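# Place the loose fork with the tray's other forks

## Task

Put the stray fork into the tray compartment that already holds forks. It must lie flat (not standing on its edge), either on top of or next to those forks, and point along the compartment with its handle at the same end as theirs. Every item that started in the tray must still be in its own compartment at the end, and no item may be left in the tray unless it sits with items of its own type.

## Robot and tools

Robot: two arms, left_arm and right_arm. Each has a five-finger hand: a right hand on right_arm and a mirrored left hand on left_arm. Cameras: cam_high and cam_low are fixed, and cam_left_wrist and cam_right_wrist ride on the wrists. All are 672x504.

Frame: all positions, targets and velocities use the scene frame. Its origin is at table height, midway between the arms. +z is up, +x points out over the table, and left_arm sits on the +y side. Left and right in the images do not follow these names. Measured bases: left_arm at (-0.066, +0.361, 0) m and right_arm at (+0.021, -0.332, 0) m.

Hand point: the spot each arm steers. It sits 0.05 m in front of the palm. Its +z runs along the straight fingers and +y points out of the palm. On the right hand +x points away from the thumb; on the left hand it points toward the thumb. The straight fingers reach about 0.06-0.07 m past the point and lie 0.06 m behind it along -y. With the palm down, the wrist can hang below the point and reach the table first. A wrist bracket on the little-finger side can also strike objects.

Row layout: every command row has 28 numbers, each in [-1, 1], and both arms are always included. The order is:
- left dx, dy, dz, rx, ry, rz
- left little, ring, middle, index, thumb_bend, thumb_turn, force_limit, speed
- then the same 14 numbers for the right arm.
The six pose numbers are offsets, not poses. They count from that arm's Hand target as it stood when the action or move began, along the scene axes. 1.0 equals 0.6 m of travel or 180 degrees, and rx, ry, rz together form one rotation vector. Every row is measured from the same starting Hand target. Six zeros means stay at the current Hand target.

Hand numbers are absolute finger targets. For fingers and thumb_bend, +1 is straight and -1 is curled. For thumb_turn, +1 puts the thumb beside the palm and -1 swings it across, opposite the fingers. Turning the thumb across lets the hand grip something about 0.035-0.065 m thick, or a handle down to about 0.025 m. force_limit runs from about 0 N at -1 to 10 N at +1 (15 N for the thumb motors). speed grows from near zero at -1 to full at +0.48 and above. Close at speed -0.94 or below for a soft grip. A hand has no 'no change' value: to keep it as it is, resend the last 8 numbers you sent it. If you have sent it nothing yet, send its hand_measured, hand_force_limit and hand_speed. The controller limits each commanded turn to within 32 degrees of the current orientation.

Tools:
- execute_actions(actions, cameras): actions is a list of actions. Each action is a table of up to 15 rows, one row per 1/30 s step, and its last row is held until 15 steps have run. An empty list just returns the state plus images.
- move(target, speed, blend, stop_force, zero, blocking, cameras): target is one 28-number row, or up to 15 such rows. Every row is an offset from the Hand targets at the move's start, not from the previous row. speed is the path speed in m/s, from 0.002 to 3.6 (default 0.25), given once or per target. blend is a corner-rounding radius in m. stop_force, from 3 to 120 N, ends an arm's path when its wrist sensor feels that much push against the motion; it is unreliable while the hand turns. zero (default true) re-zeros the sensor before the move. blocking=false returns early and cannot be combined with stop_force. The move's result line reads done, off_target, moving, held or fault, and may list limits such as paced or held.
- wait(seconds 0-10, cameras): let time pass.
- stop(cameras): brake a running move.
- zoom_image(camera, region [x0,y0,x1,y1] in pixels, at most 504x504): a closer look at that camera's latest image.
- show_instructions(): shows the reference pages.
- zero_wrist_force(arm): resets that arm's wrist sensor.
- finished_scene(scene): ends the current scene; give its number.

Results: end_effector_position (m), quat_wxyz and velocities, all in the scene frame. Hand target is the last commanded pose, and the hand often stops a little short of it. Also reported: joint positions and torques, wrist force and torque in the tool's own axes (with a line for the peak since the last report), motor temperatures, and per-hand lists. hand_measured, hand_stopped_by (moving, target, force, stalled, fault) and hand_load_n each give six values in motor order. A lost grip shows as hand_load_n falling to about 0. A MOTOR HOT line appears at 70 °C, and the arm brakes at 85 °C.

Avoid:
- Dropping the fork, letting go of it while it is still moving, or swinging it fast.
- Pressing past firm contact. The arms are stiff, and about 150 N of force or a joint torque limit triggers a 10 s fault stop. To release a push, command the target back past the hand point.
- Letting the hands or arms hit or squeeze each other.
- Moving the path close to an arm's own base.
- Letting any item fall off the table or disturbing the items already in the tray.

Each tool is called after "Call:" as name(argument=value, ...) on one line, values as JSON.

Reference images:

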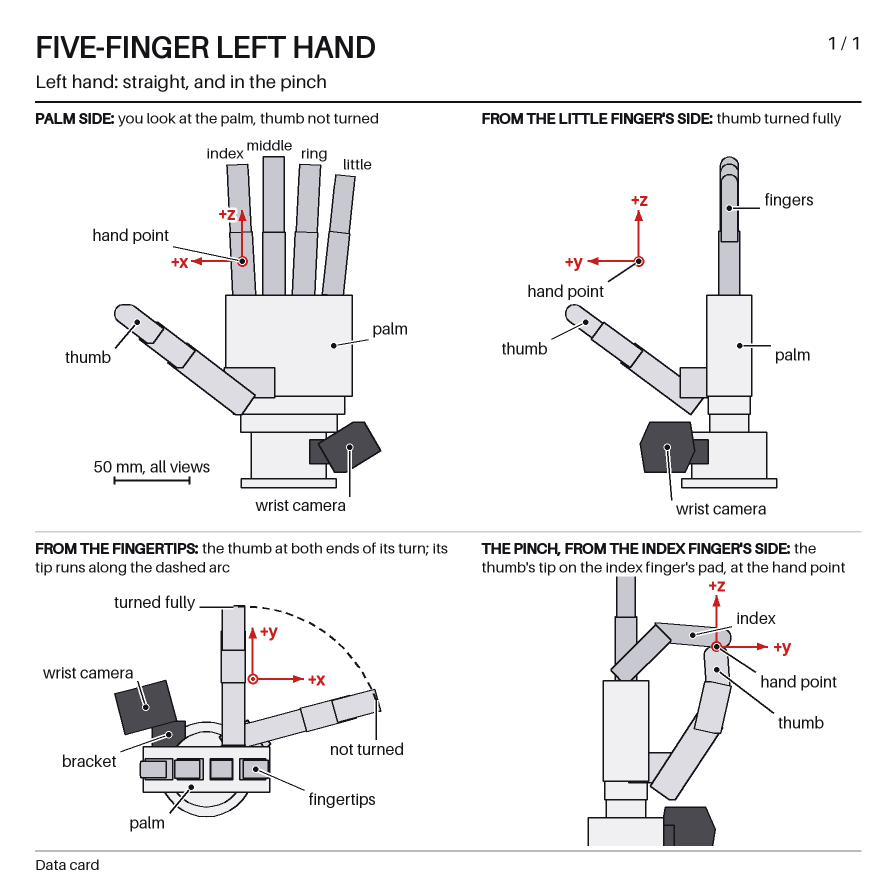

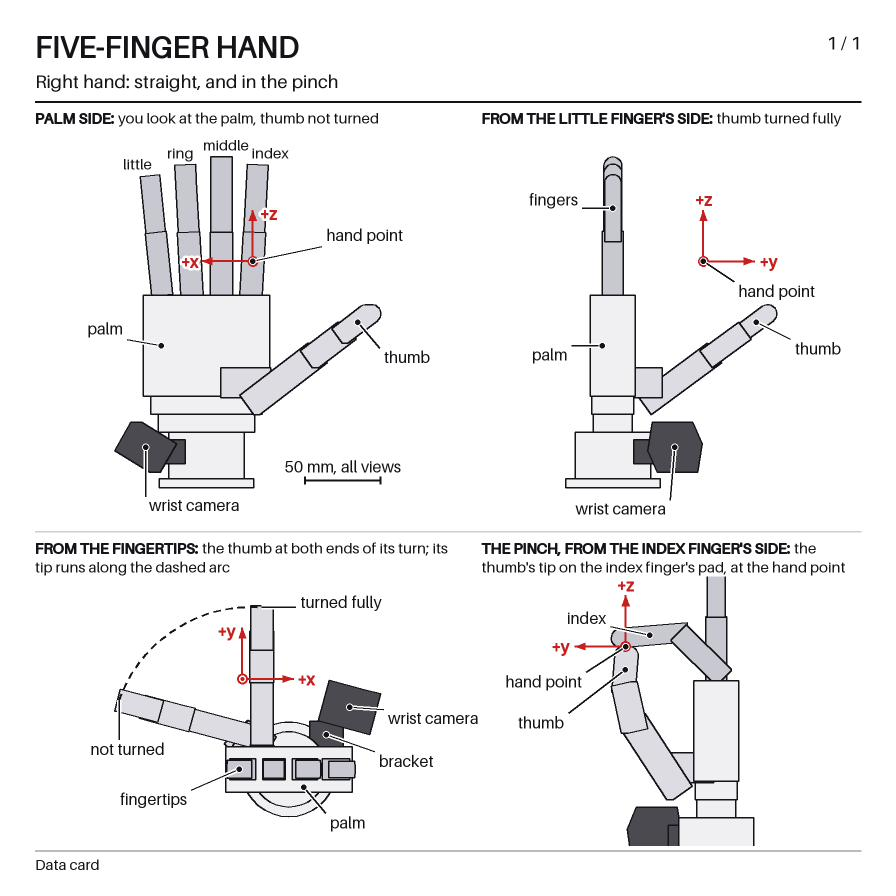

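## Session

Call:
execute_actions(actions=[])

Scene clock: 0.00 s.
left_arm: end_effector_position=(+0.5440, -0.0103, +0.1728) hand_measured=(+1.000, +1.000, +1.000, +1.000, +1.000, +1.000) hand_load_n=(+0.0, +0.0, +0.0, +0.0, +0.0, +0.0) hand_stopped_by=(target, target, target, target, target, target) hand_force_limit=0.00 hand_speed=-0.80 end_effector_quat_wxyz=(+0.310, +0.843, +0.398, -0.187) | right_arm: end_effector_position=(+0.5385, -0.3447, +0.1048) hand_measured=(+1.000, +1.000, +1.000, +1.000, +1.000, +1.000) hand_load_n=(+0.0, +0.0, +0.0, +0.0, +0.0, +0.0) hand_stopped_by=(target, target, target, target, target, target) hand_force_limit=0.00 hand_speed=-0.80 end_effector_quat_wxyz=(-0.305, +0.345, +0.888, -0.012)
Joint positions: left_arm=[3.021 -2.357 -1.071 1.856 -0.83 0.588] | right_arm=[-0.383 -0.729 1.162 1.758 1.59 -1.189]
Joint velocities: within noise
Joint torques (N m): no reading
Motor temperatures (°C): left_arm=[27 22 25 32 31 36] | right_arm=[26 24 30 32 31 34]
Wrist force (N): no reading
Wrist torque (N m): no reading
Wrist force, peak (N): no reading
Hand target: left_arm +0.5440, -0.0103, +0.1728; +0.310, +0.843, +0.398, -0.187 | right_arm +0.5385, -0.3447, +0.1048; -0.305, +0.345, +0.888, -0.012

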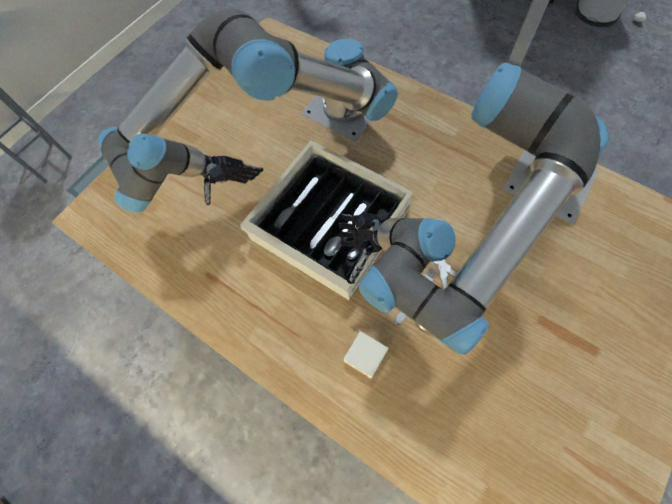

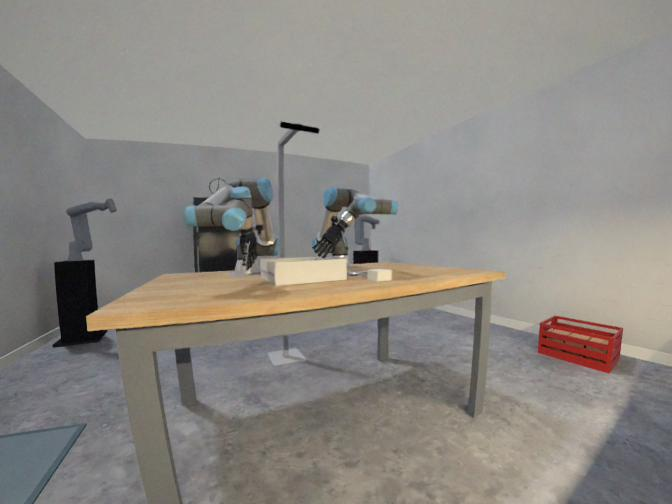

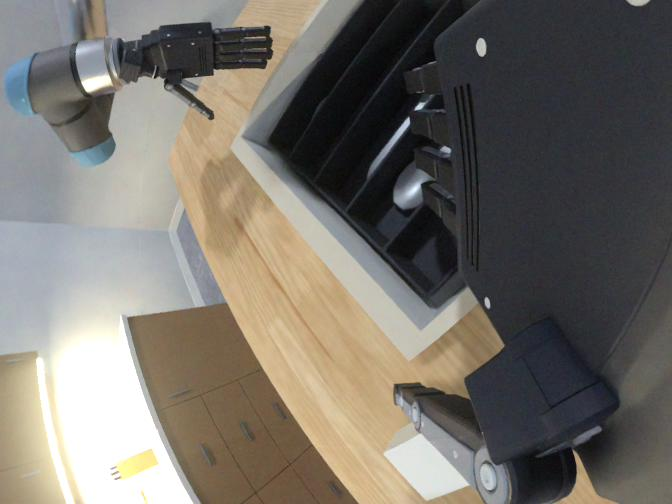

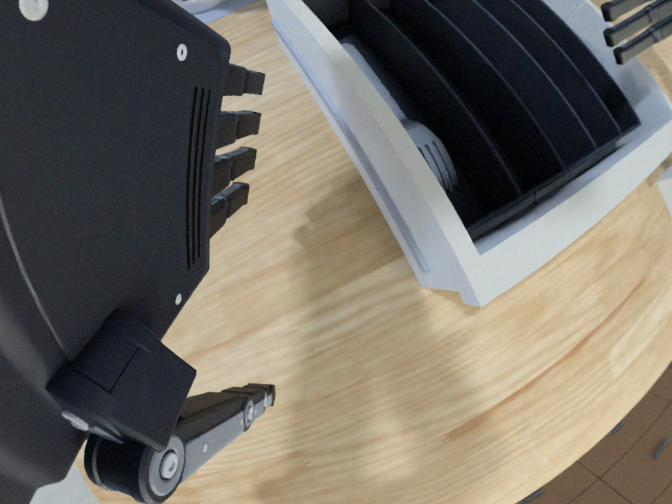

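Call:
zoom_image(camera="cam_high", region=[220, 130, 520, 390])

Call:
zoom_image(camera="cam_low", region=[170, 170, 450, 310])

Scaled by 1.680 from the camera's 672x504 image, which has a finer 960x720 frame.

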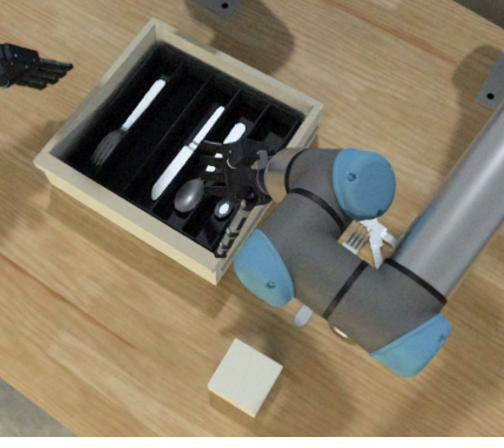

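Scaled by 1.800 from the camera's 672x504 image, which has a finer 960x720 frame.

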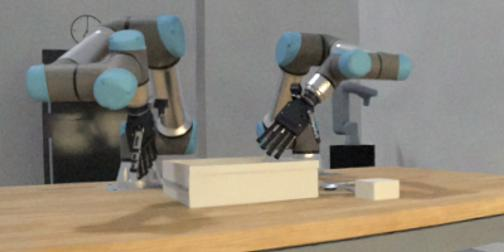

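Call:
move(target=[[0,0,0.35,0,0,0,1,1,1,1,1,1,0,-0.8,0,0,0,0,0,0,1,1,1,1,1,1,0,-0.8],[-0.1,0.8,0.45,0,0,0,1,1,1,1,1,1,0,-0.8,0,0,0.1,0,0,0,1,1,1,1,1,1,0,-0.8]], blend=0.05, speed=0.4, cameras=["all"])

Scene clock: 30.83 s.
left_arm: end_effector_position=(+0.4841, +0.4696, +0.4427) hand_measured=(+1.000, +1.000, +1.000, +1.000, +1.000, +1.000) hand_load_n=(+0.0, +0.0, +0.0, +0.0, +0.0, +0.0) hand_stopped_by=(target, target, target, target, target, target) hand_force_limit=0.00 hand_speed=-0.80 end_effector_quat_wxyz=(+0.310, +0.843, +0.398, -0.187) | right_arm: end_effector_position=(+0.5385, -0.3447, +0.1649) hand_measured=(+1.000, +1.000, +1.000, +1.000, +1.000, +1.000) hand_load_n=(+0.0, +0.0, +0.0, +0.0, +0.0, +0.0) hand_stopped_by=(target, target, target, target, target, target) hand_force_limit=0.00 hand_speed=-0.80 end_effector_quat_wxyz=(-0.305, +0.345, +0.888, -0.012)
Joint positions: left_arm=[3.878 -2.223 -0.751 0.798 -1.113 1.59] | right_arm=[-0.383 -0.786 1.103 1.874 1.59 -1.189]
Joint torques (N m): left_arm=[13.08 48.65 25.28 -4.27 1.26 2.03] | right_arm=[-2.68 -36.78 -2.92 0.92 -1.34 -0.14]
Wrist force (N): left_arm=[0.5 -0.1 0.1] | right_arm=[-0.2 0.0 0.0]
Wrist torque (N m): left_arm=[-0.05 -0.11 0.18] | right_arm=[0.01 0.03 -0.03]
Wrist force, peak (N): left_arm=[1.8 -1.3 1.7] | right_arm=[0.0 0.4 0.4]
Hand target: left_arm +0.4840, +0.4697, +0.4428; +0.310, +0.843, +0.398, -0.187 | right_arm +0.5385, -0.3447, +0.1648; -0.305, +0.345, +0.888, -0.012
Off the commanded pose: left_arm 0.000 m, 0 deg | right_arm 0.000 m, 0 deg.
move: done
camera_calibration:
cam_left_wrist: T_world_to_cam=[[-0.583407, 0.612159, -0.533758, 0.233385], [0.73508, 0.677462, -0.0264848, -0.659619], [0.345388, -0.407806, -0.845222, 0.509364], [0, 0, 0, 1]] pos_world=[0.445103, 0.51172, 0.537627]
cam_right_wrist: T_world_to_cam=[[0.436773, 0.898074, -0.0518916, 0.0764321], [0.892033, -0.439844, -0.103988, -0.616444], [-0.116213, -0.00086992, -0.993224, 0.33914], [0, 0, 0, 1]] pos_world=[0.555918, -0.339486, 0.276705]

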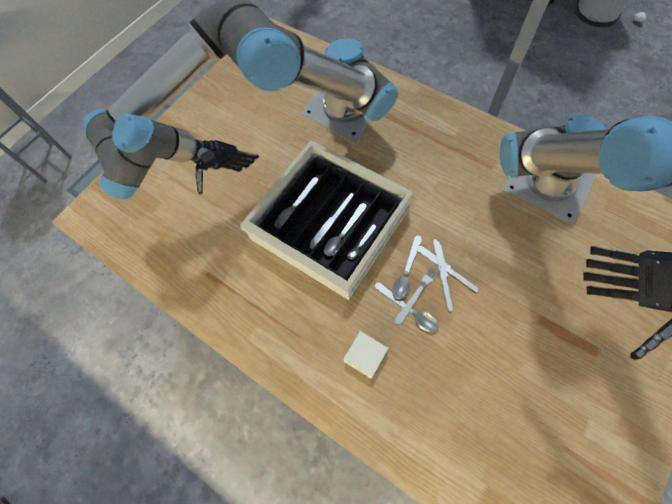

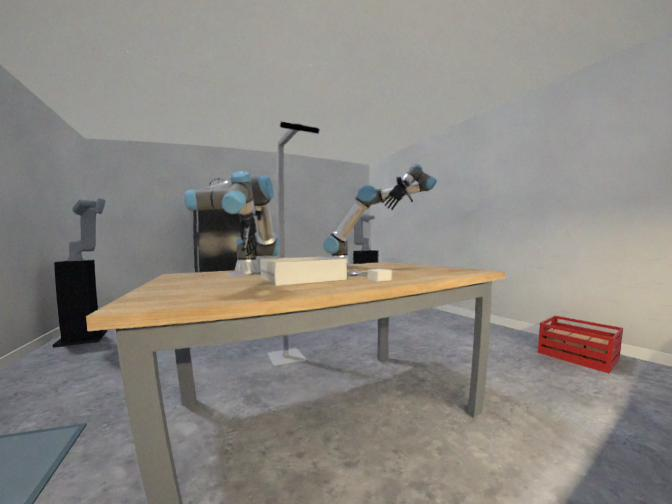

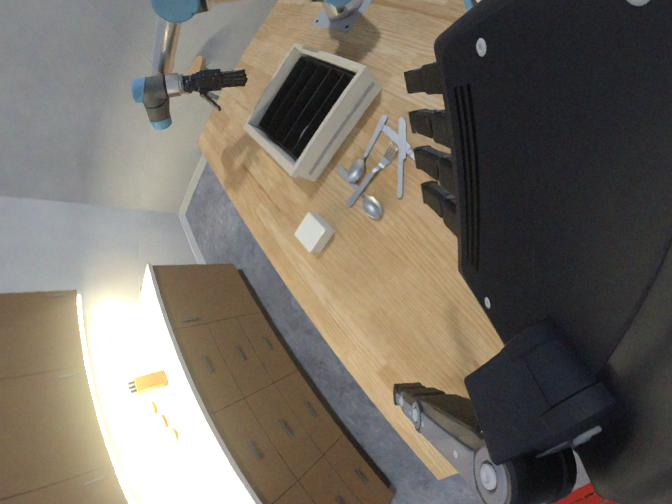

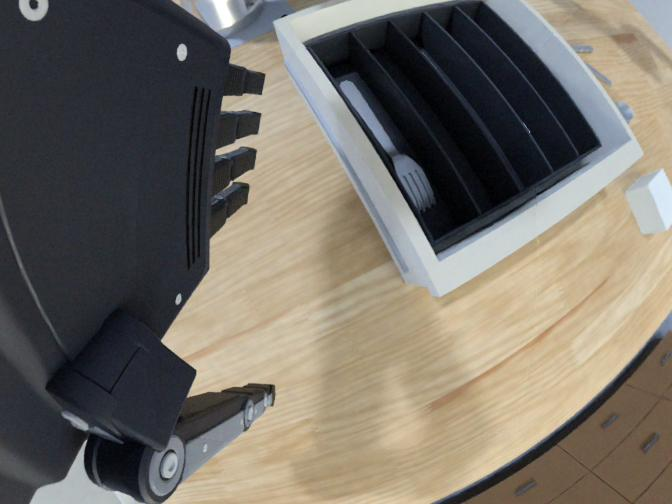

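Call:
zoom_image(camera="cam_high", region=[360, 220, 500, 350])

Call:
zoom_image(camera="cam_high", region=[230, 130, 430, 300])

Call:
zoom_image(camera="cam_left_wrist", region=[240, 40, 430, 240])

Scaled by 3.600 from the camera's 672x504 image, which has a finer 960x720 frame.

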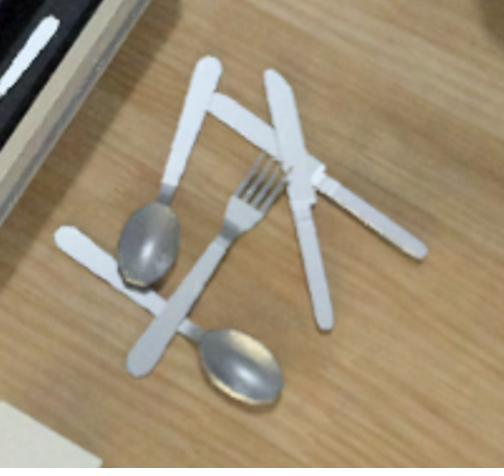

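Scaled by 2.520 from the camera's 672x504 image, which has a finer 960x720 frame.

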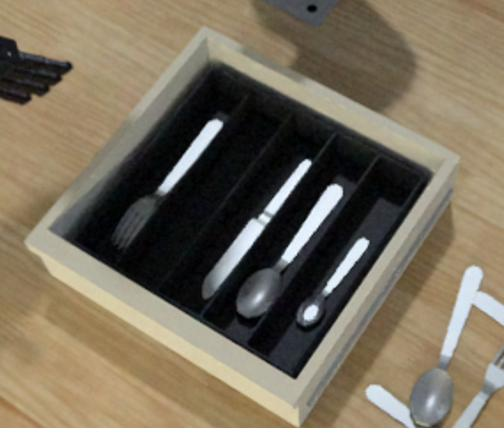

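Scaled by 2.520 from the camera's 672x504 image, which has a finer 960x720 frame.

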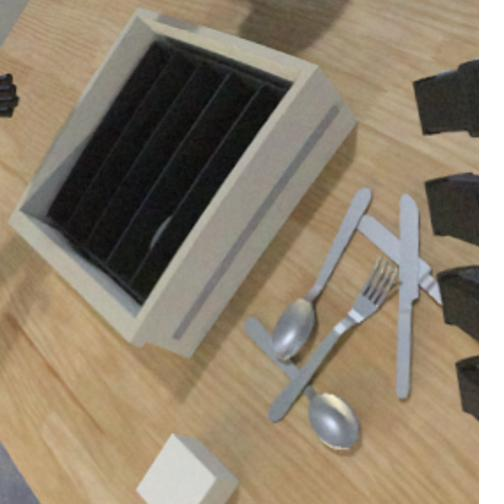

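Call:
move(target=[-0.04,-0.4,-0.3,0.4640,-0.001,-0.3202,-1,-1,0.6,0.6,1,-1,0,0.2,0,0,0,0,0,0,1,1,1,1,1,1,0,-0.8], speed=0.4, cameras=["all"])

Call:
zoom_image(camera="cam_high", region=[360, 220, 500, 350])

Scene clock: 196.23 s.
left_arm: end_effector_position=(+0.4609, +0.2376, +0.2692) hand_measured=(-1.000, -1.000, +0.600, +0.600, +1.000, -1.000) hand_load_n=(+0.0, +0.0, +0.0, +0.0, +0.0, +0.0) hand_stopped_by=(target, target, target, target, target, target) hand_force_limit=0.00 hand_speed=0.20 end_effector_quat_wxyz=(-0.399, +0.917, +0.015, -0.007) | right_arm: end_effector_position=(+0.5385, -0.3447, +0.1648) hand_measured=(+1.000, +1.000, +1.000, +1.000, +1.000, +1.000) hand_load_n=(+0.0, +0.0, +0.0, +0.0, +0.0, +0.0) hand_stopped_by=(target, target, target, target, target, target) hand_force_limit=0.00 hand_speed=-0.80 end_effector_quat_wxyz=(-0.305, +0.345, +0.888, -0.012)
Joint positions: left_arm=[2.87 -2.221 -1.037 1.395 -2.349 1.166] | right_arm=[-0.383 -0.786 1.103 1.874 1.59 -1.189]
Joint torques (N m): left_arm=[1.98 59.46 26.36 -4.73 -1.21 2.47] | right_arm=[-1.44 -36.65 -3.22 1.03 -1.27 -0.29]
Wrist force (N): left_arm=[-0.1 1.9 0.6] | right_arm=[0.3 0.3 0.0]
Wrist torque (N m): left_arm=[0.10 -0.08 0.11] | right_arm=[0.05 -0.06 0.00]
Wrist force, peak (N): left_arm=[-1.8 11.1 -1.4] | right_arm=[-0.6 0.1 -0.2]
Hand target: left_arm +0.4609, +0.2376, +0.2693; -0.399, +0.917, +0.015, -0.007 (not the last commanded pose) | right_arm +0.5385, -0.3447, +0.1648; -0.305, +0.345, +0.888, -0.012
Off the commanded pose: left_arm 0.010 m, 4 deg | right_arm 0.000 m, 0 deg.
move: held (left_arm; a check stopped the path); limits=held
pose unreachable (left arm): on one or more control steps of this call, first in action 0 (counted from 0), this arm could not follow its commanded pose, so it was not sent that pose on those steps. It may still have moved: this result reports where it is.
cause: moving toward the commanded pose would bring two parts of the arm too close to each other (joints 4 (wrist 1) to 6 (wrist 3) lie between them).
camera_calibration:
cam_left_wrist: T_world_to_cam=[[0.260329, 0.679325, 0.68611, -0.46398], [0.858023, -0.488627, 0.158238, -0.319434], [0.442747, 0.547505, -0.71008, -0.0320732], [0, 0, 0, 1]] pos_world=[0.409069, 0.176669, 0.346114]
cam_right_wrist: T_world_to_cam=[[0.436764, 0.898078, -0.0518929, 0.0764395], [0.892011, -0.439835, -0.10422, -0.616364], [-0.116422, -0.000769698, -0.9932, 0.339283], [0, 0, 0, 1]] pos_world=[0.555918, -0.339486, 0.276705]

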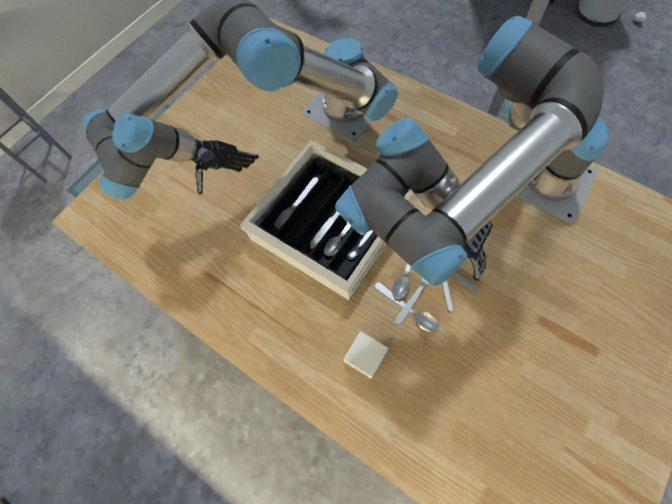

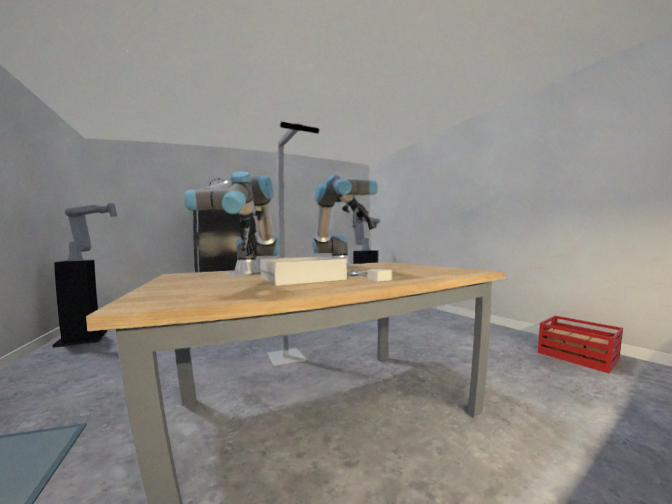

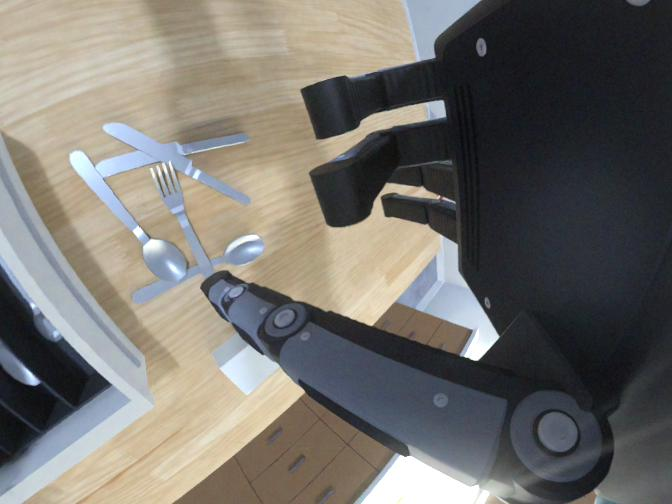

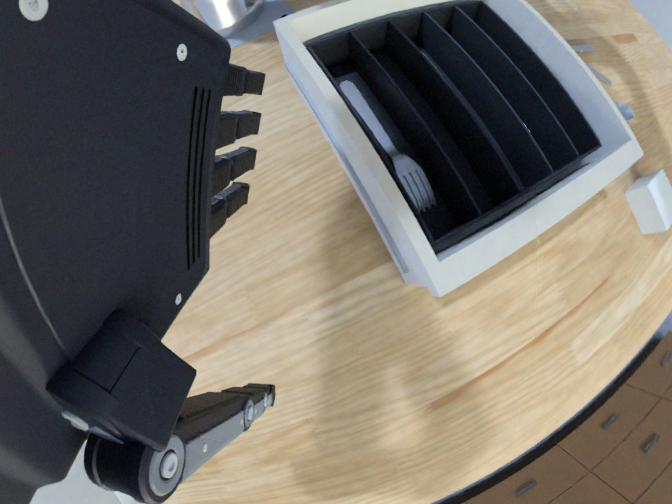

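Scaled by 3.600 from the camera's 672x504 image, which has a finer 960x720 frame.

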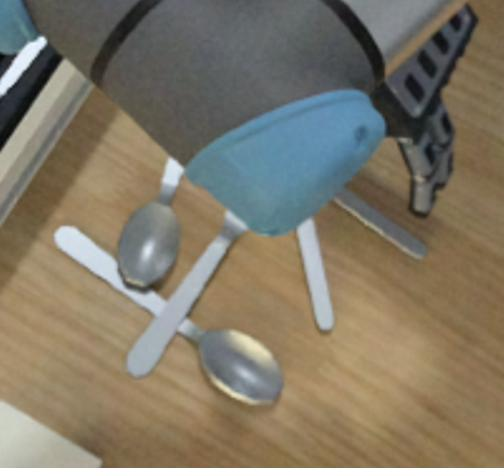

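Call:
move(target=[[-0.1,0.52,0.3,0,0,-0.25,-1,-1,0.6,0.6,1,-1,0,0.2,-0.214,0.241,0.4,-0.1968,-0.1135,0.2884,1,1,1,1,1,1,0,-0.8],[-0.1,0.52,0.3,0,0,-0.25,-1,-1,0.6,0.6,1,-1,0,0.2,-0.214,0.241,0.192,-0.1968,-0.1135,0.2884,1,1,1,1,1,1,0,-0.8]], speed=0.4, cameras=["all"])

Call:
zoom_image(camera="cam_high", region=[360, 220, 500, 350])

Scene clock: 253.83 s.
left_arm: end_effector_position=(+0.4009, +0.5496, +0.4493) hand_measured=(-1.000, -1.000, +0.600, +0.600, +1.000, -1.000) hand_load_n=(+0.0, +0.0, +0.0, +0.0, +0.0, +0.0) hand_stopped_by=(target, target, target, target, target, target) hand_force_limit=0.00 hand_speed=0.20 end_effector_quat_wxyz=(-0.371, +0.853, -0.337, +0.146) | right_arm: end_effector_position=(+0.4101, -0.2000, +0.2801) hand_measured=(+1.000, +1.000, +1.000, +1.000, +1.000, +1.000) hand_load_n=(+0.0, +0.0, +0.0, +0.0, +0.0, -0.5) hand_stopped_by=(target, target, target, target, target, target) hand_force_limit=0.00 hand_speed=-0.80 end_effector_quat_wxyz=(+0.000, +0.000, +0.940, -0.342) end_effector_velocity=(+0.001, +0.000, -0.001) end_effector_angular_velocity=(+0.001, -0.006, -0.001)
Joint positions: left_arm=[3.794 -1.675 -1.07 1.99 -1.678 3.042] | right_arm=[0.273 -1.268 1.476 1.599 2.233 -1.199]
Joint velocities: left_arm=[within noise] | right_arm=[0 0 0.001 -0.006 0 0.001]
Joint torques (N m): left_arm=[12.03 38.17 27.47 -1.95 1.93 2.48] | right_arm=[-13.82 -32.57 -7.04 0.75 2.76 1.54]
Wrist force (N): left_arm=[0.3 2.0 0.9] | right_arm=[0.6 -0.1 0.4]
Wrist torque (N m): left_arm=[0.06 -0.16 0.10] | right_arm=[-0.15 0.00 0.06]
Wrist force, peak (N): left_arm=[0.1 3.8 0.5] | right_arm=[1.1 1.9 2.0]
Hand target: left_arm +0.4009, +0.5496, +0.4493; -0.371, +0.853, -0.337, +0.146 | right_arm +0.4101, -0.2001, +0.2800; +0.000, +0.000, +0.940, -0.342
Off the commanded pose: left_arm 0.000 m, 0 deg | right_arm 0.000 m, 0 deg.
move: done
camera_calibration:
cam_left_wrist: T_world_to_cam=[[0.664263, 0.296297, 0.686267, -0.735406], [0.261121, -0.952225, 0.158376, 0.350105], [0.700407, 0.0739955, -0.709897, 0.108434], [0, 0, 0, 1]] pos_world=[0.321135, 0.543254, 0.526214]
cam_right_wrist: T_world_to_cam=[[-0.277141, 0.753815, -0.595782, 0.424825], [0.84203, 0.48921, 0.227286, -0.312726], [0.462794, -0.438676, -0.770315, 0.0513783], [0, 0, 0, 1]] pos_world=[0.357283, -0.144712, 0.363759]

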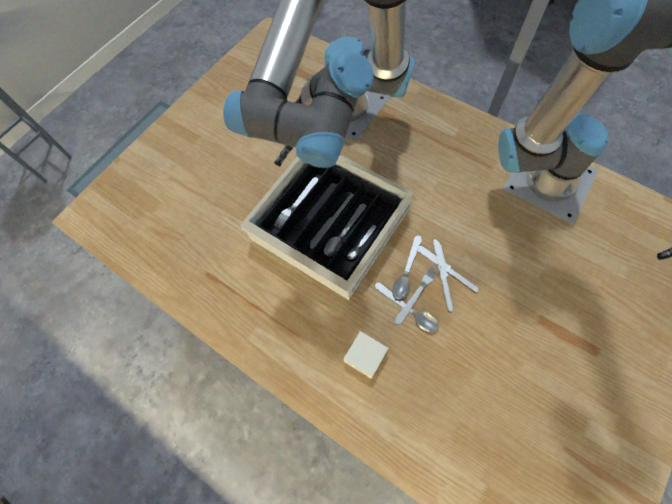

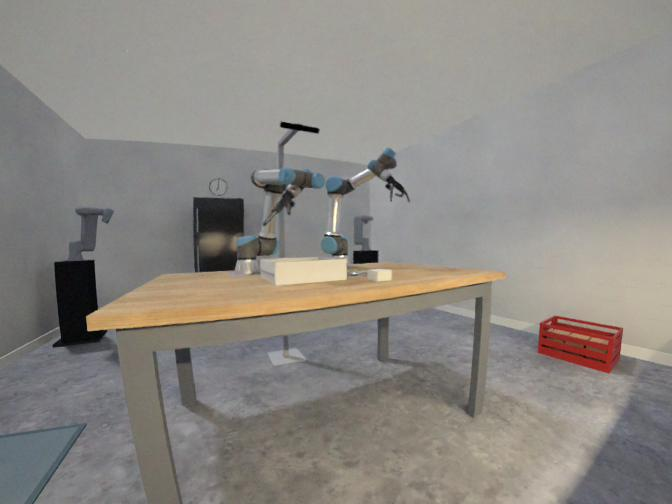

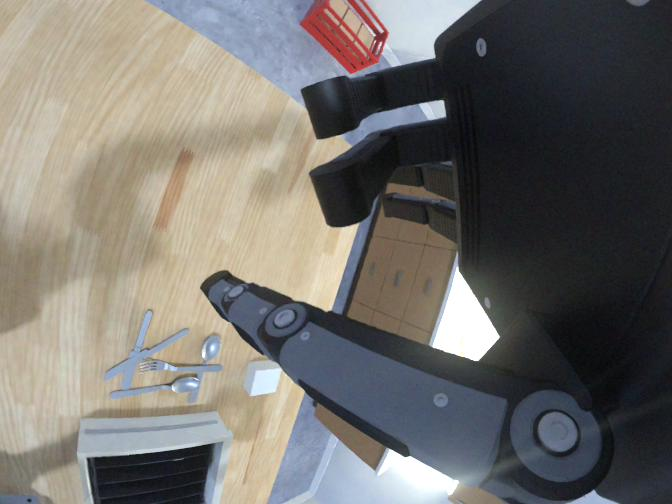

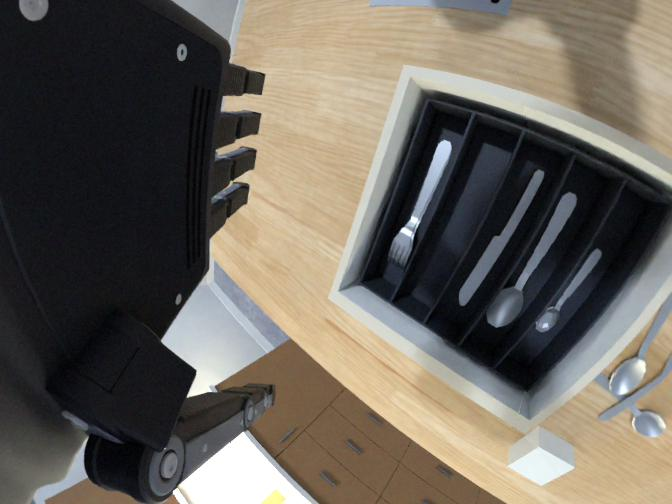

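Scaled by 3.600 from the camera's 672x504 image, which has a finer 960x720 frame.

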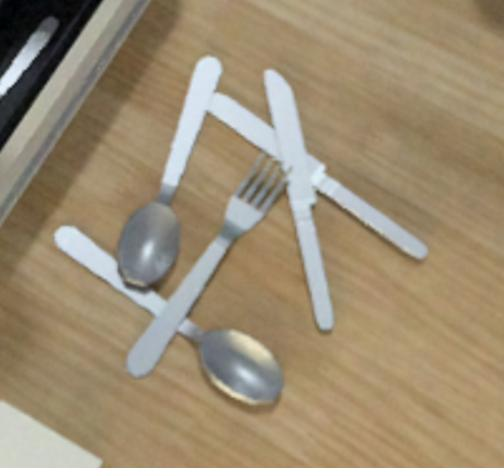

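Call:
zoom_image(camera="cam_right_wrist", region=[320, 50, 672, 450])

Scaled by 1.260 from the camera's 672x504 image, which has a finer 960x720 frame.

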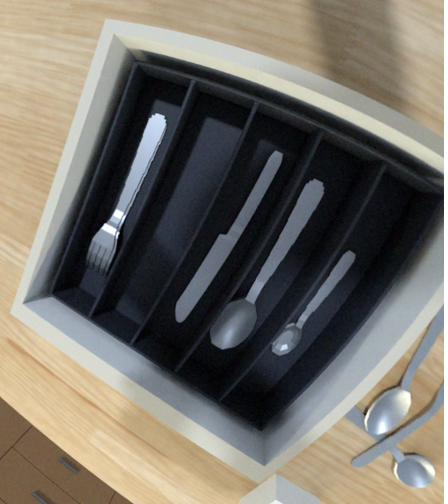

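Call:
move(target=[[0,0,0,0,0,0,-1,-1,0.6,0.6,1,-1,0,0.2,0.0667,0.333,0.05,0,0,0.5,-1,-1,0,0,0.7,-1,0,0],[0,0,0,0,0,0,-1,-1,0.6,0.6,1,-1,0,0.2,0.058,0.75,-0.267,0,-0.087,0.9965,-1,-1,0,0,0.7,-1,0,0]], speed=0.4, blend=0.05, cameras=["cam_high","cam_low","cam_right_wrist"])

Call:
zoom_image(camera="cam_right_wrist", region=[100, 50, 500, 350])

Call:
zoom_image(camera="cam_low", region=[220, 200, 460, 320])

Scene clock: 346.83 s.
left_arm: end_effector_position=(+0.4009, +0.5496, +0.4493) hand_measured=(-1.000, -1.000, +0.600, +0.600, +1.000, -1.000) hand_load_n=(+0.0, +0.0, +0.0, +0.0, +0.0, +0.0) hand_stopped_by=(target, target, target, target, target, target) hand_force_limit=0.00 hand_speed=0.20 end_effector_quat_wxyz=(-0.371, +0.853, -0.337, +0.146) | right_arm: end_effector_position=(+0.4448, +0.2500, +0.1198) hand_measured=(-1.000, -1.000, +0.000, +0.000, +0.700, -1.000) hand_load_n=(+0.5, +0.0, +0.0, +0.0, +0.0, +0.0) hand_stopped_by=(target, target, target, target, target, target) hand_force_limit=0.00 hand_speed=0.00 end_effector_quat_wxyz=(-0.422, +0.907, +0.000, +0.000)
Joint positions: left_arm=[3.794 -1.675 -1.07 1.99 -1.678 3.042] | right_arm=[0.524 -0.752 0.942 0.832 0.856 -3.961]
Joint torques (N m): left_arm=[12.14 37.54 26.96 -2.06 1.44 2.01] | right_arm=[-13 -39.07 -20.94 2.08 -1.18 -1.47]
Wrist force (N): left_arm=[0.1 2.3 1.3] | right_arm=[0.8 0.1 0.2]
Wrist torque (N m): left_arm=[0.07 -0.10 0.08] | right_arm=[-0.09 -0.04 -0.04]
Wrist force, peak (N): left_arm=[0.1 2.3 1.6] | right_arm=[0.8 0.2 1.6]
Hand target: left_arm +0.4009, +0.5496, +0.4493; -0.371, +0.853, -0.337, +0.146 | right_arm +0.4449, +0.2499, +0.1198; -0.422, +0.907, +0.000, +0.000
Off the commanded pose: left_arm 0.000 m, 0 deg | right_arm 0.000 m, 0 deg.
move: done
camera_calibration:
cam_right_wrist: T_world_to_cam=[[0.27774, -0.638975, -0.717336, 0.115677], [-0.841672, -0.521811, 0.138929, 0.48656], [-0.463086, 0.565176, -0.682736, 0.25961], [0, 0, 0, 1]] pos_world=[0.497617, 0.181082, 0.192627]
Images, in order (width x height): cam_high 672x504, cam_low 672x504, cam_right_wrist 672x504.

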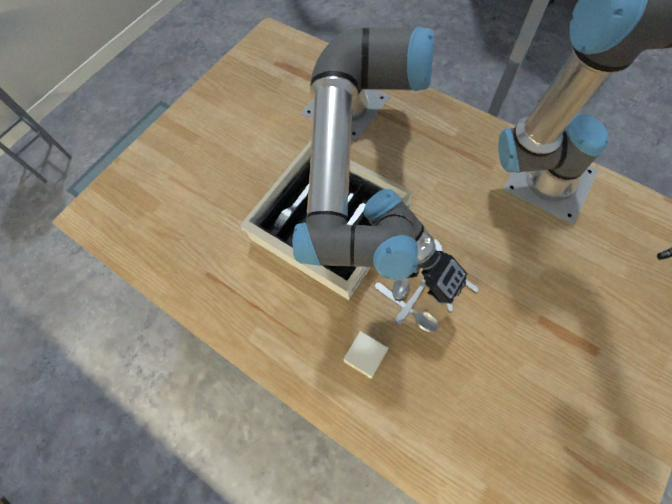

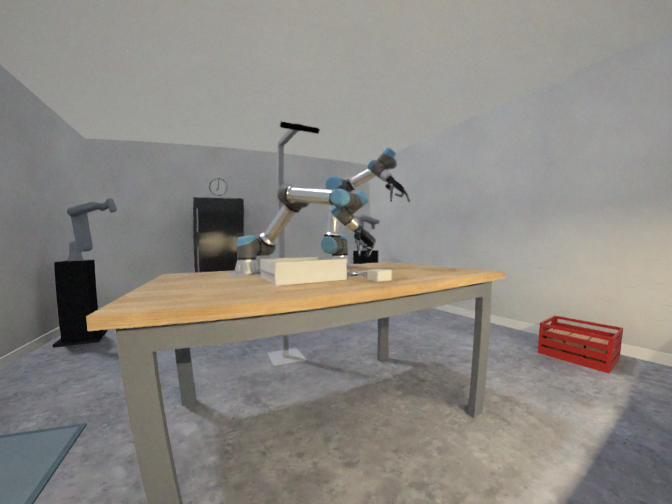

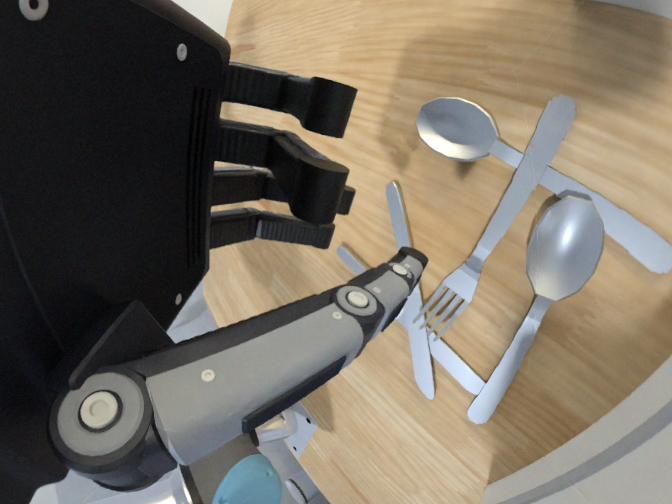

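Scaled by 1.260 from the camera's 672x504 image, which has a finer 960x720 frame.

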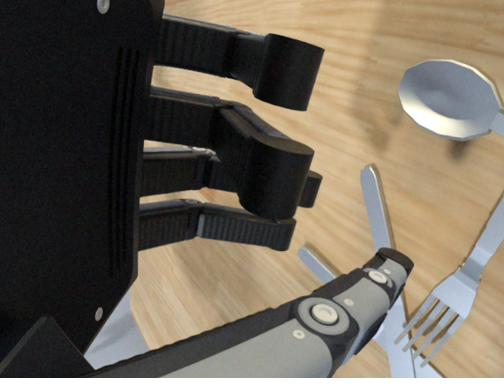

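Scaled by 2.100 from the camera's 672x504 image, which has a finer 960x720 frame.

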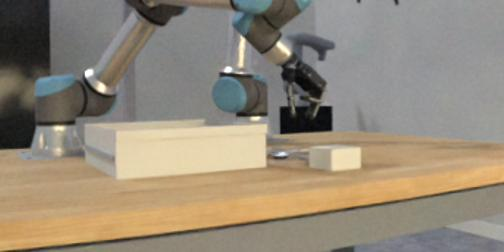

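Call:
move(target=[0,0,0,0,0,0,-1,-1,0.6,0.6,1,-1,0,0.2,0.0035,-0.06,-0.058,0,0,0,-1,-1,0,0,0.7,-1,0,0], speed=0.15, cameras=["cam_high","cam_right_wrist"])

Call:
zoom_image(camera="cam_right_wrist", region=[200, 50, 500, 350])

Call:
zoom_image(camera="cam_high", region=[360, 220, 500, 350])

Scene clock: 395.63 s.
left_arm: end_effector_position=(+0.4009, +0.5496, +0.4493) hand_measured=(-1.000, -1.000, +0.600, +0.600, +1.000, -1.000) hand_load_n=(+0.0, +0.0, +0.0, +0.0, +0.0, +0.0) hand_stopped_by=(target, target, target, target, target, target) hand_force_limit=0.00 hand_speed=0.20 end_effector_quat_wxyz=(-0.371, +0.853, -0.337, +0.146) | right_arm: end_effector_position=(+0.4470, +0.2139, +0.0851) hand_measured=(-1.000, -1.000, +0.000, +0.000, +0.700, -1.000) hand_load_n=(+0.0, +0.0, +0.0, +0.0, +0.0, +0.0) hand_stopped_by=(target, target, target, target, target, target) hand_force_limit=0.00 hand_speed=0.00 end_effector_quat_wxyz=(-0.422, +0.907, +0.000, +0.000)
Joint positions: left_arm=[3.794 -1.675 -1.07 1.99 -1.678 3.042] | right_arm=[0.47 -0.782 1.097 0.748 0.828 -4.024]
Joint torques (N m): left_arm=[12.03 37.25 27.03 -2.16 1.1 1.71] | right_arm=[11.58 -37.62 -23.48 2.94 1.51 0.18]
Wrist force (N): left_arm=[0.0 1.9 1.1] | right_arm=[0.7 0.4 0.4]
Wrist torque (N m): left_arm=[0.03 -0.10 0.09] | right_arm=[-0.07 -0.07 -0.07]
Wrist force, peak (N): left_arm=[0.3 2.4 1.4] | right_arm=[0.9 1.4 0.1]
Hand target: left_arm +0.4009, +0.5496, +0.4493; -0.371, +0.853, -0.337, +0.146 | right_arm +0.4470, +0.2139, +0.0850; -0.422, +0.907, +0.000, +0.000
Off the commanded pose: left_arm 0.000 m, 0 deg | right_arm 0.000 m, 0 deg.
move: done
camera_calibration:
cam_right_wrist: T_world_to_cam=[[0.277624, -0.638932, -0.71742, 0.0671724], [-0.841707, -0.521749, 0.138948, 0.4744], [-0.463091, 0.565282, -0.682643, 0.257313], [0, 0, 0, 1]] pos_world=[0.499817, 0.144982, 0.157927]
Images, in order (width x height): cam_high 672x504, cam_right_wrist 672x504.

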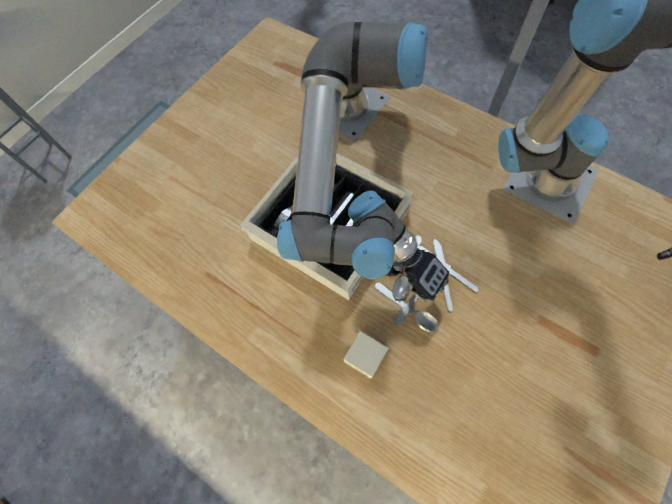

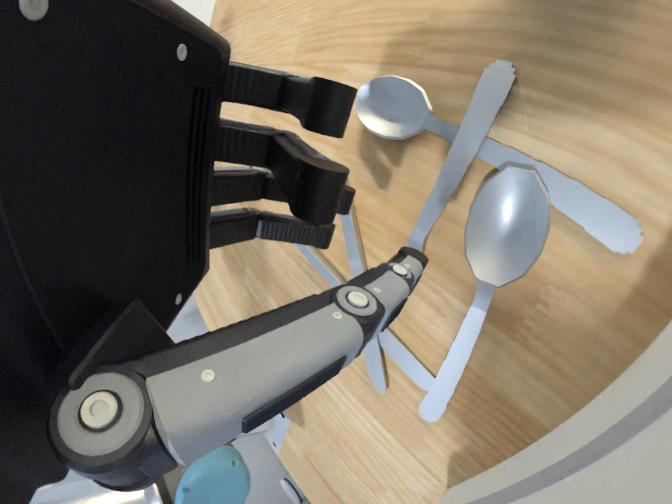

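Scaled by 1.680 from the camera's 672x504 image, which has a finer 960x720 frame.

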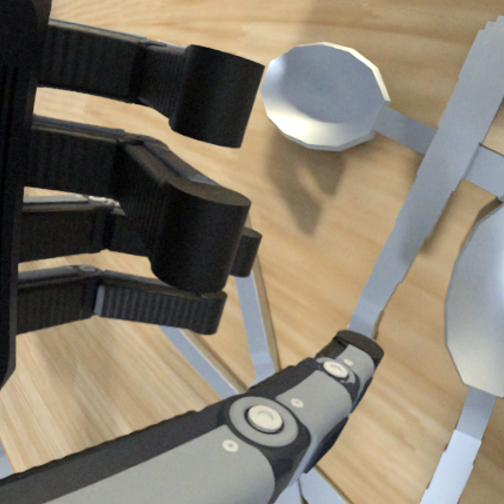

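Scaled by 3.600 from the camera's 672x504 image, which has a finer 960x720 frame.

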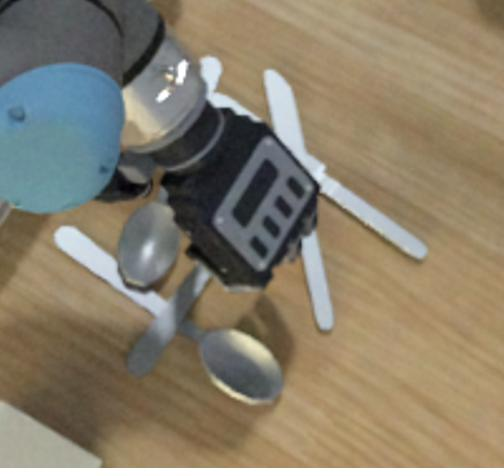

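Call:
move(target=[0,0,0,0,0,0,-1,-1,0.6,0.6,1,-1,0,0.2,0,-0.01,-0.05,0,0,0,-1,-1,0,0,0.7,-1,0,0], speed=0.1, cameras=["cam_right_wrist"])

Call:
zoom_image(camera="cam_right_wrist", region=[250, 100, 500, 350])

Scene clock: 456.83 s.
left_arm: end_effector_position=(+0.4009, +0.5496, +0.4493) hand_measured=(-1.000, -1.000, +0.600, +0.600, +1.000, -1.000) hand_load_n=(+0.0, +0.0, +0.0, +0.0, +0.0, +0.0) hand_stopped_by=(target, target, target, target, target, target) hand_force_limit=0.00 hand_speed=0.20 end_effector_quat_wxyz=(-0.371, +0.853, -0.337, +0.146) | right_arm: end_effector_position=(+0.4469, +0.2078, +0.0548) hand_measured=(-1.000, -1.000, +0.000, +0.000, +0.700, -1.000) hand_load_n=(+0.0, +0.0, +0.0, +0.0, +0.0, +0.0) hand_stopped_by=(target, target, target, target, target, target) hand_force_limit=0.00 hand_speed=0.00 end_effector_quat_wxyz=(-0.422, +0.907, +0.000, +0.000)
Joint positions: left_arm=[3.794 -1.675 -1.07 1.99 -1.678 3.042] | right_arm=[0.461 -0.763 1.146 0.688 0.824 -4.035]
Joint torques (N m): left_arm=[11.53 37.06 27.45 -2.23 0.97 1.41] | right_arm=[4.5 -54.45 -31.08 3.62 -2.18 1.48]
Wrist force (N): left_arm=[0.4 1.8 1.0] | right_arm=[1.0 0.4 0.2]
Wrist torque (N m): left_arm=[0.03 -0.17 0.11] | right_arm=[-0.05 -0.10 0.12]
Wrist force, peak (N): left_arm=[0.0 2.5 1.4] | right_arm=[1.0 0.7 0.5]
Hand target: left_arm +0.4009, +0.5496, +0.4493; -0.371, +0.853, -0.337, +0.146 | right_arm +0.4470, +0.2079, +0.0550; -0.422, +0.907, +0.000, +0.000
Off the commanded pose: left_arm 0.000 m, 0 deg | right_arm 0.000 m, 0 deg.
move: done
camera_calibration:
cam_right_wrist: T_world_to_cam=[[0.277469, -0.639089, -0.71734, 0.0416261], [-0.841643, -0.52176, 0.139294, 0.475353], [-0.4633, 0.565095, -0.682657, 0.24021], [0, 0, 0, 1]] pos_world=[0.499817, 0.138882, 0.127628]
Images, in order (width x height): cam_right_wrist 672x504.

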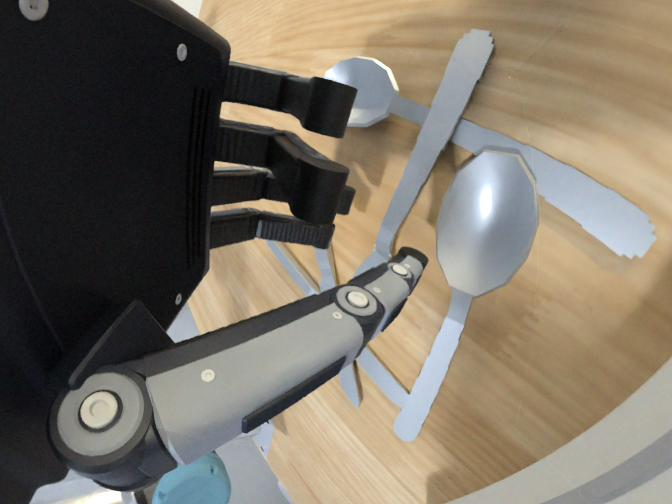

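Scaled by 2.016 from the camera's 672x504 image, which has a finer 960x720 frame.

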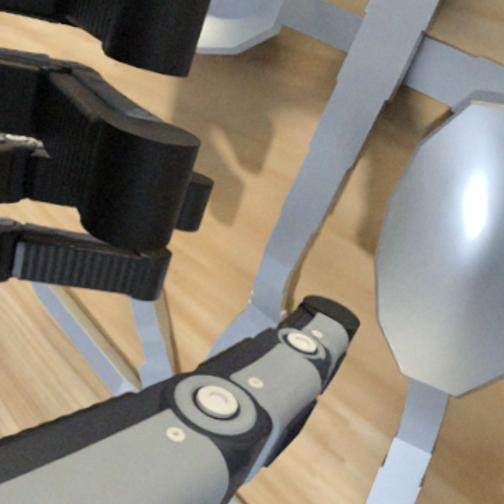

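Call:
move(target=[0,0,0,0,0,0,-1,-1,0.6,0.6,1,-1,0,0.2,0,0.003,-0.075,0,0,0,-1,-1,0,0,0.7,-1,0,0], speed=0.03, stop_force=3, cameras=["cam_right_wrist"])

Call:
zoom_image(camera="cam_right_wrist", region=[250, 100, 500, 350])

Scene clock: 480.47 s.
left_arm: end_effector_position=(+0.4009, +0.5496, +0.4493) hand_measured=(-1.000, -1.000, +0.600, +0.600, +1.000, -1.000) hand_load_n=(+0.0, +0.0, +0.0, +0.0, +0.0, +0.0) hand_stopped_by=(target, target, target, target, target, target) hand_force_limit=0.00 hand_speed=0.20 end_effector_quat_wxyz=(-0.371, +0.853, -0.337, +0.146) | right_arm: end_effector_position=(+0.4469, +0.2092, +0.0245) hand_measured=(-1.000, -1.000, +0.000, +0.000, +0.700, -1.000) hand_load_n=(+0.0, +0.0, -0.5, +0.0, +0.0, -0.5) hand_stopped_by=(target, target, target, target, target, target) hand_force_limit=0.00 hand_speed=0.00 end_effector_quat_wxyz=(-0.422, +0.907, +0.000, +0.000)
Joint positions: left_arm=[3.794 -1.675 -1.07 1.99 -1.678 3.042] | right_arm=[0.463 -0.731 1.169 0.63 0.825 -4.033]
Joint torques (N m): left_arm=[10.82 36.98 26.71 -2.01 0.5 1.17] | right_arm=[-13.9 -52.29 -31.38 -0.2 1.09 -1.33]
Wrist force (N): left_arm=[0.2 2.3 0.8] | right_arm=[0.6 -2.3 -1.8]
Wrist torque (N m): left_arm=[0.11 -0.14 0.08] | right_arm=[-0.19 -0.07 -0.09]
Wrist force, peak (N): left_arm=[0.0 2.8 1.4] | right_arm=[1.1 -27.5 -14.4]
Hand target: left_arm +0.4009, +0.5496, +0.4493; -0.371, +0.853, -0.337, +0.146 | right_arm +0.4469, +0.2092, +0.0245; -0.422, +0.907, +0.000, +0.000 (not the last commanded pose)
Off the commanded pose: left_arm 0.000 m, 0 deg | right_arm 0.015 m, 0 deg.
move: contact (right_arm)
camera_calibration:
cam_right_wrist: T_world_to_cam=[[0.277603, -0.63903, -0.717341, 0.0206463], [-0.841642, -0.521804, 0.139134, 0.480273], [-0.463222, 0.56512, -0.682689, 0.218751], [0, 0, 0, 1]] pos_world=[0.499817, 0.140182, 0.0973273]
Images, in order (width x height): cam_right_wrist 672x504.

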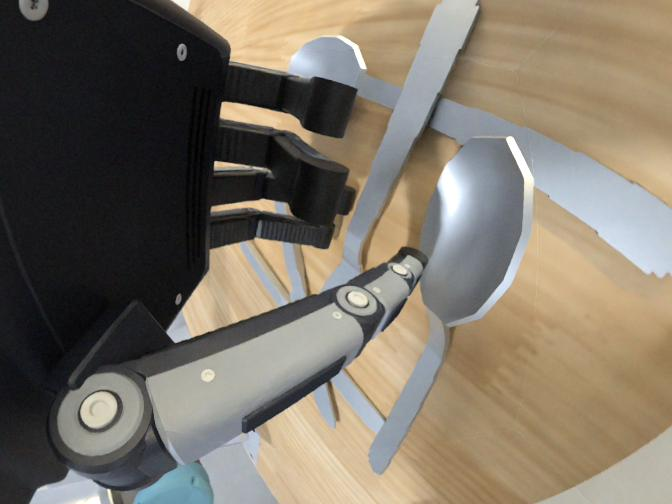

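Scaled by 2.016 from the camera's 672x504 image, which has a finer 960x720 frame.

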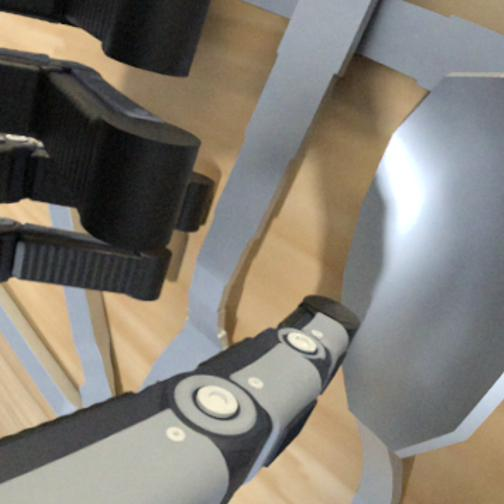

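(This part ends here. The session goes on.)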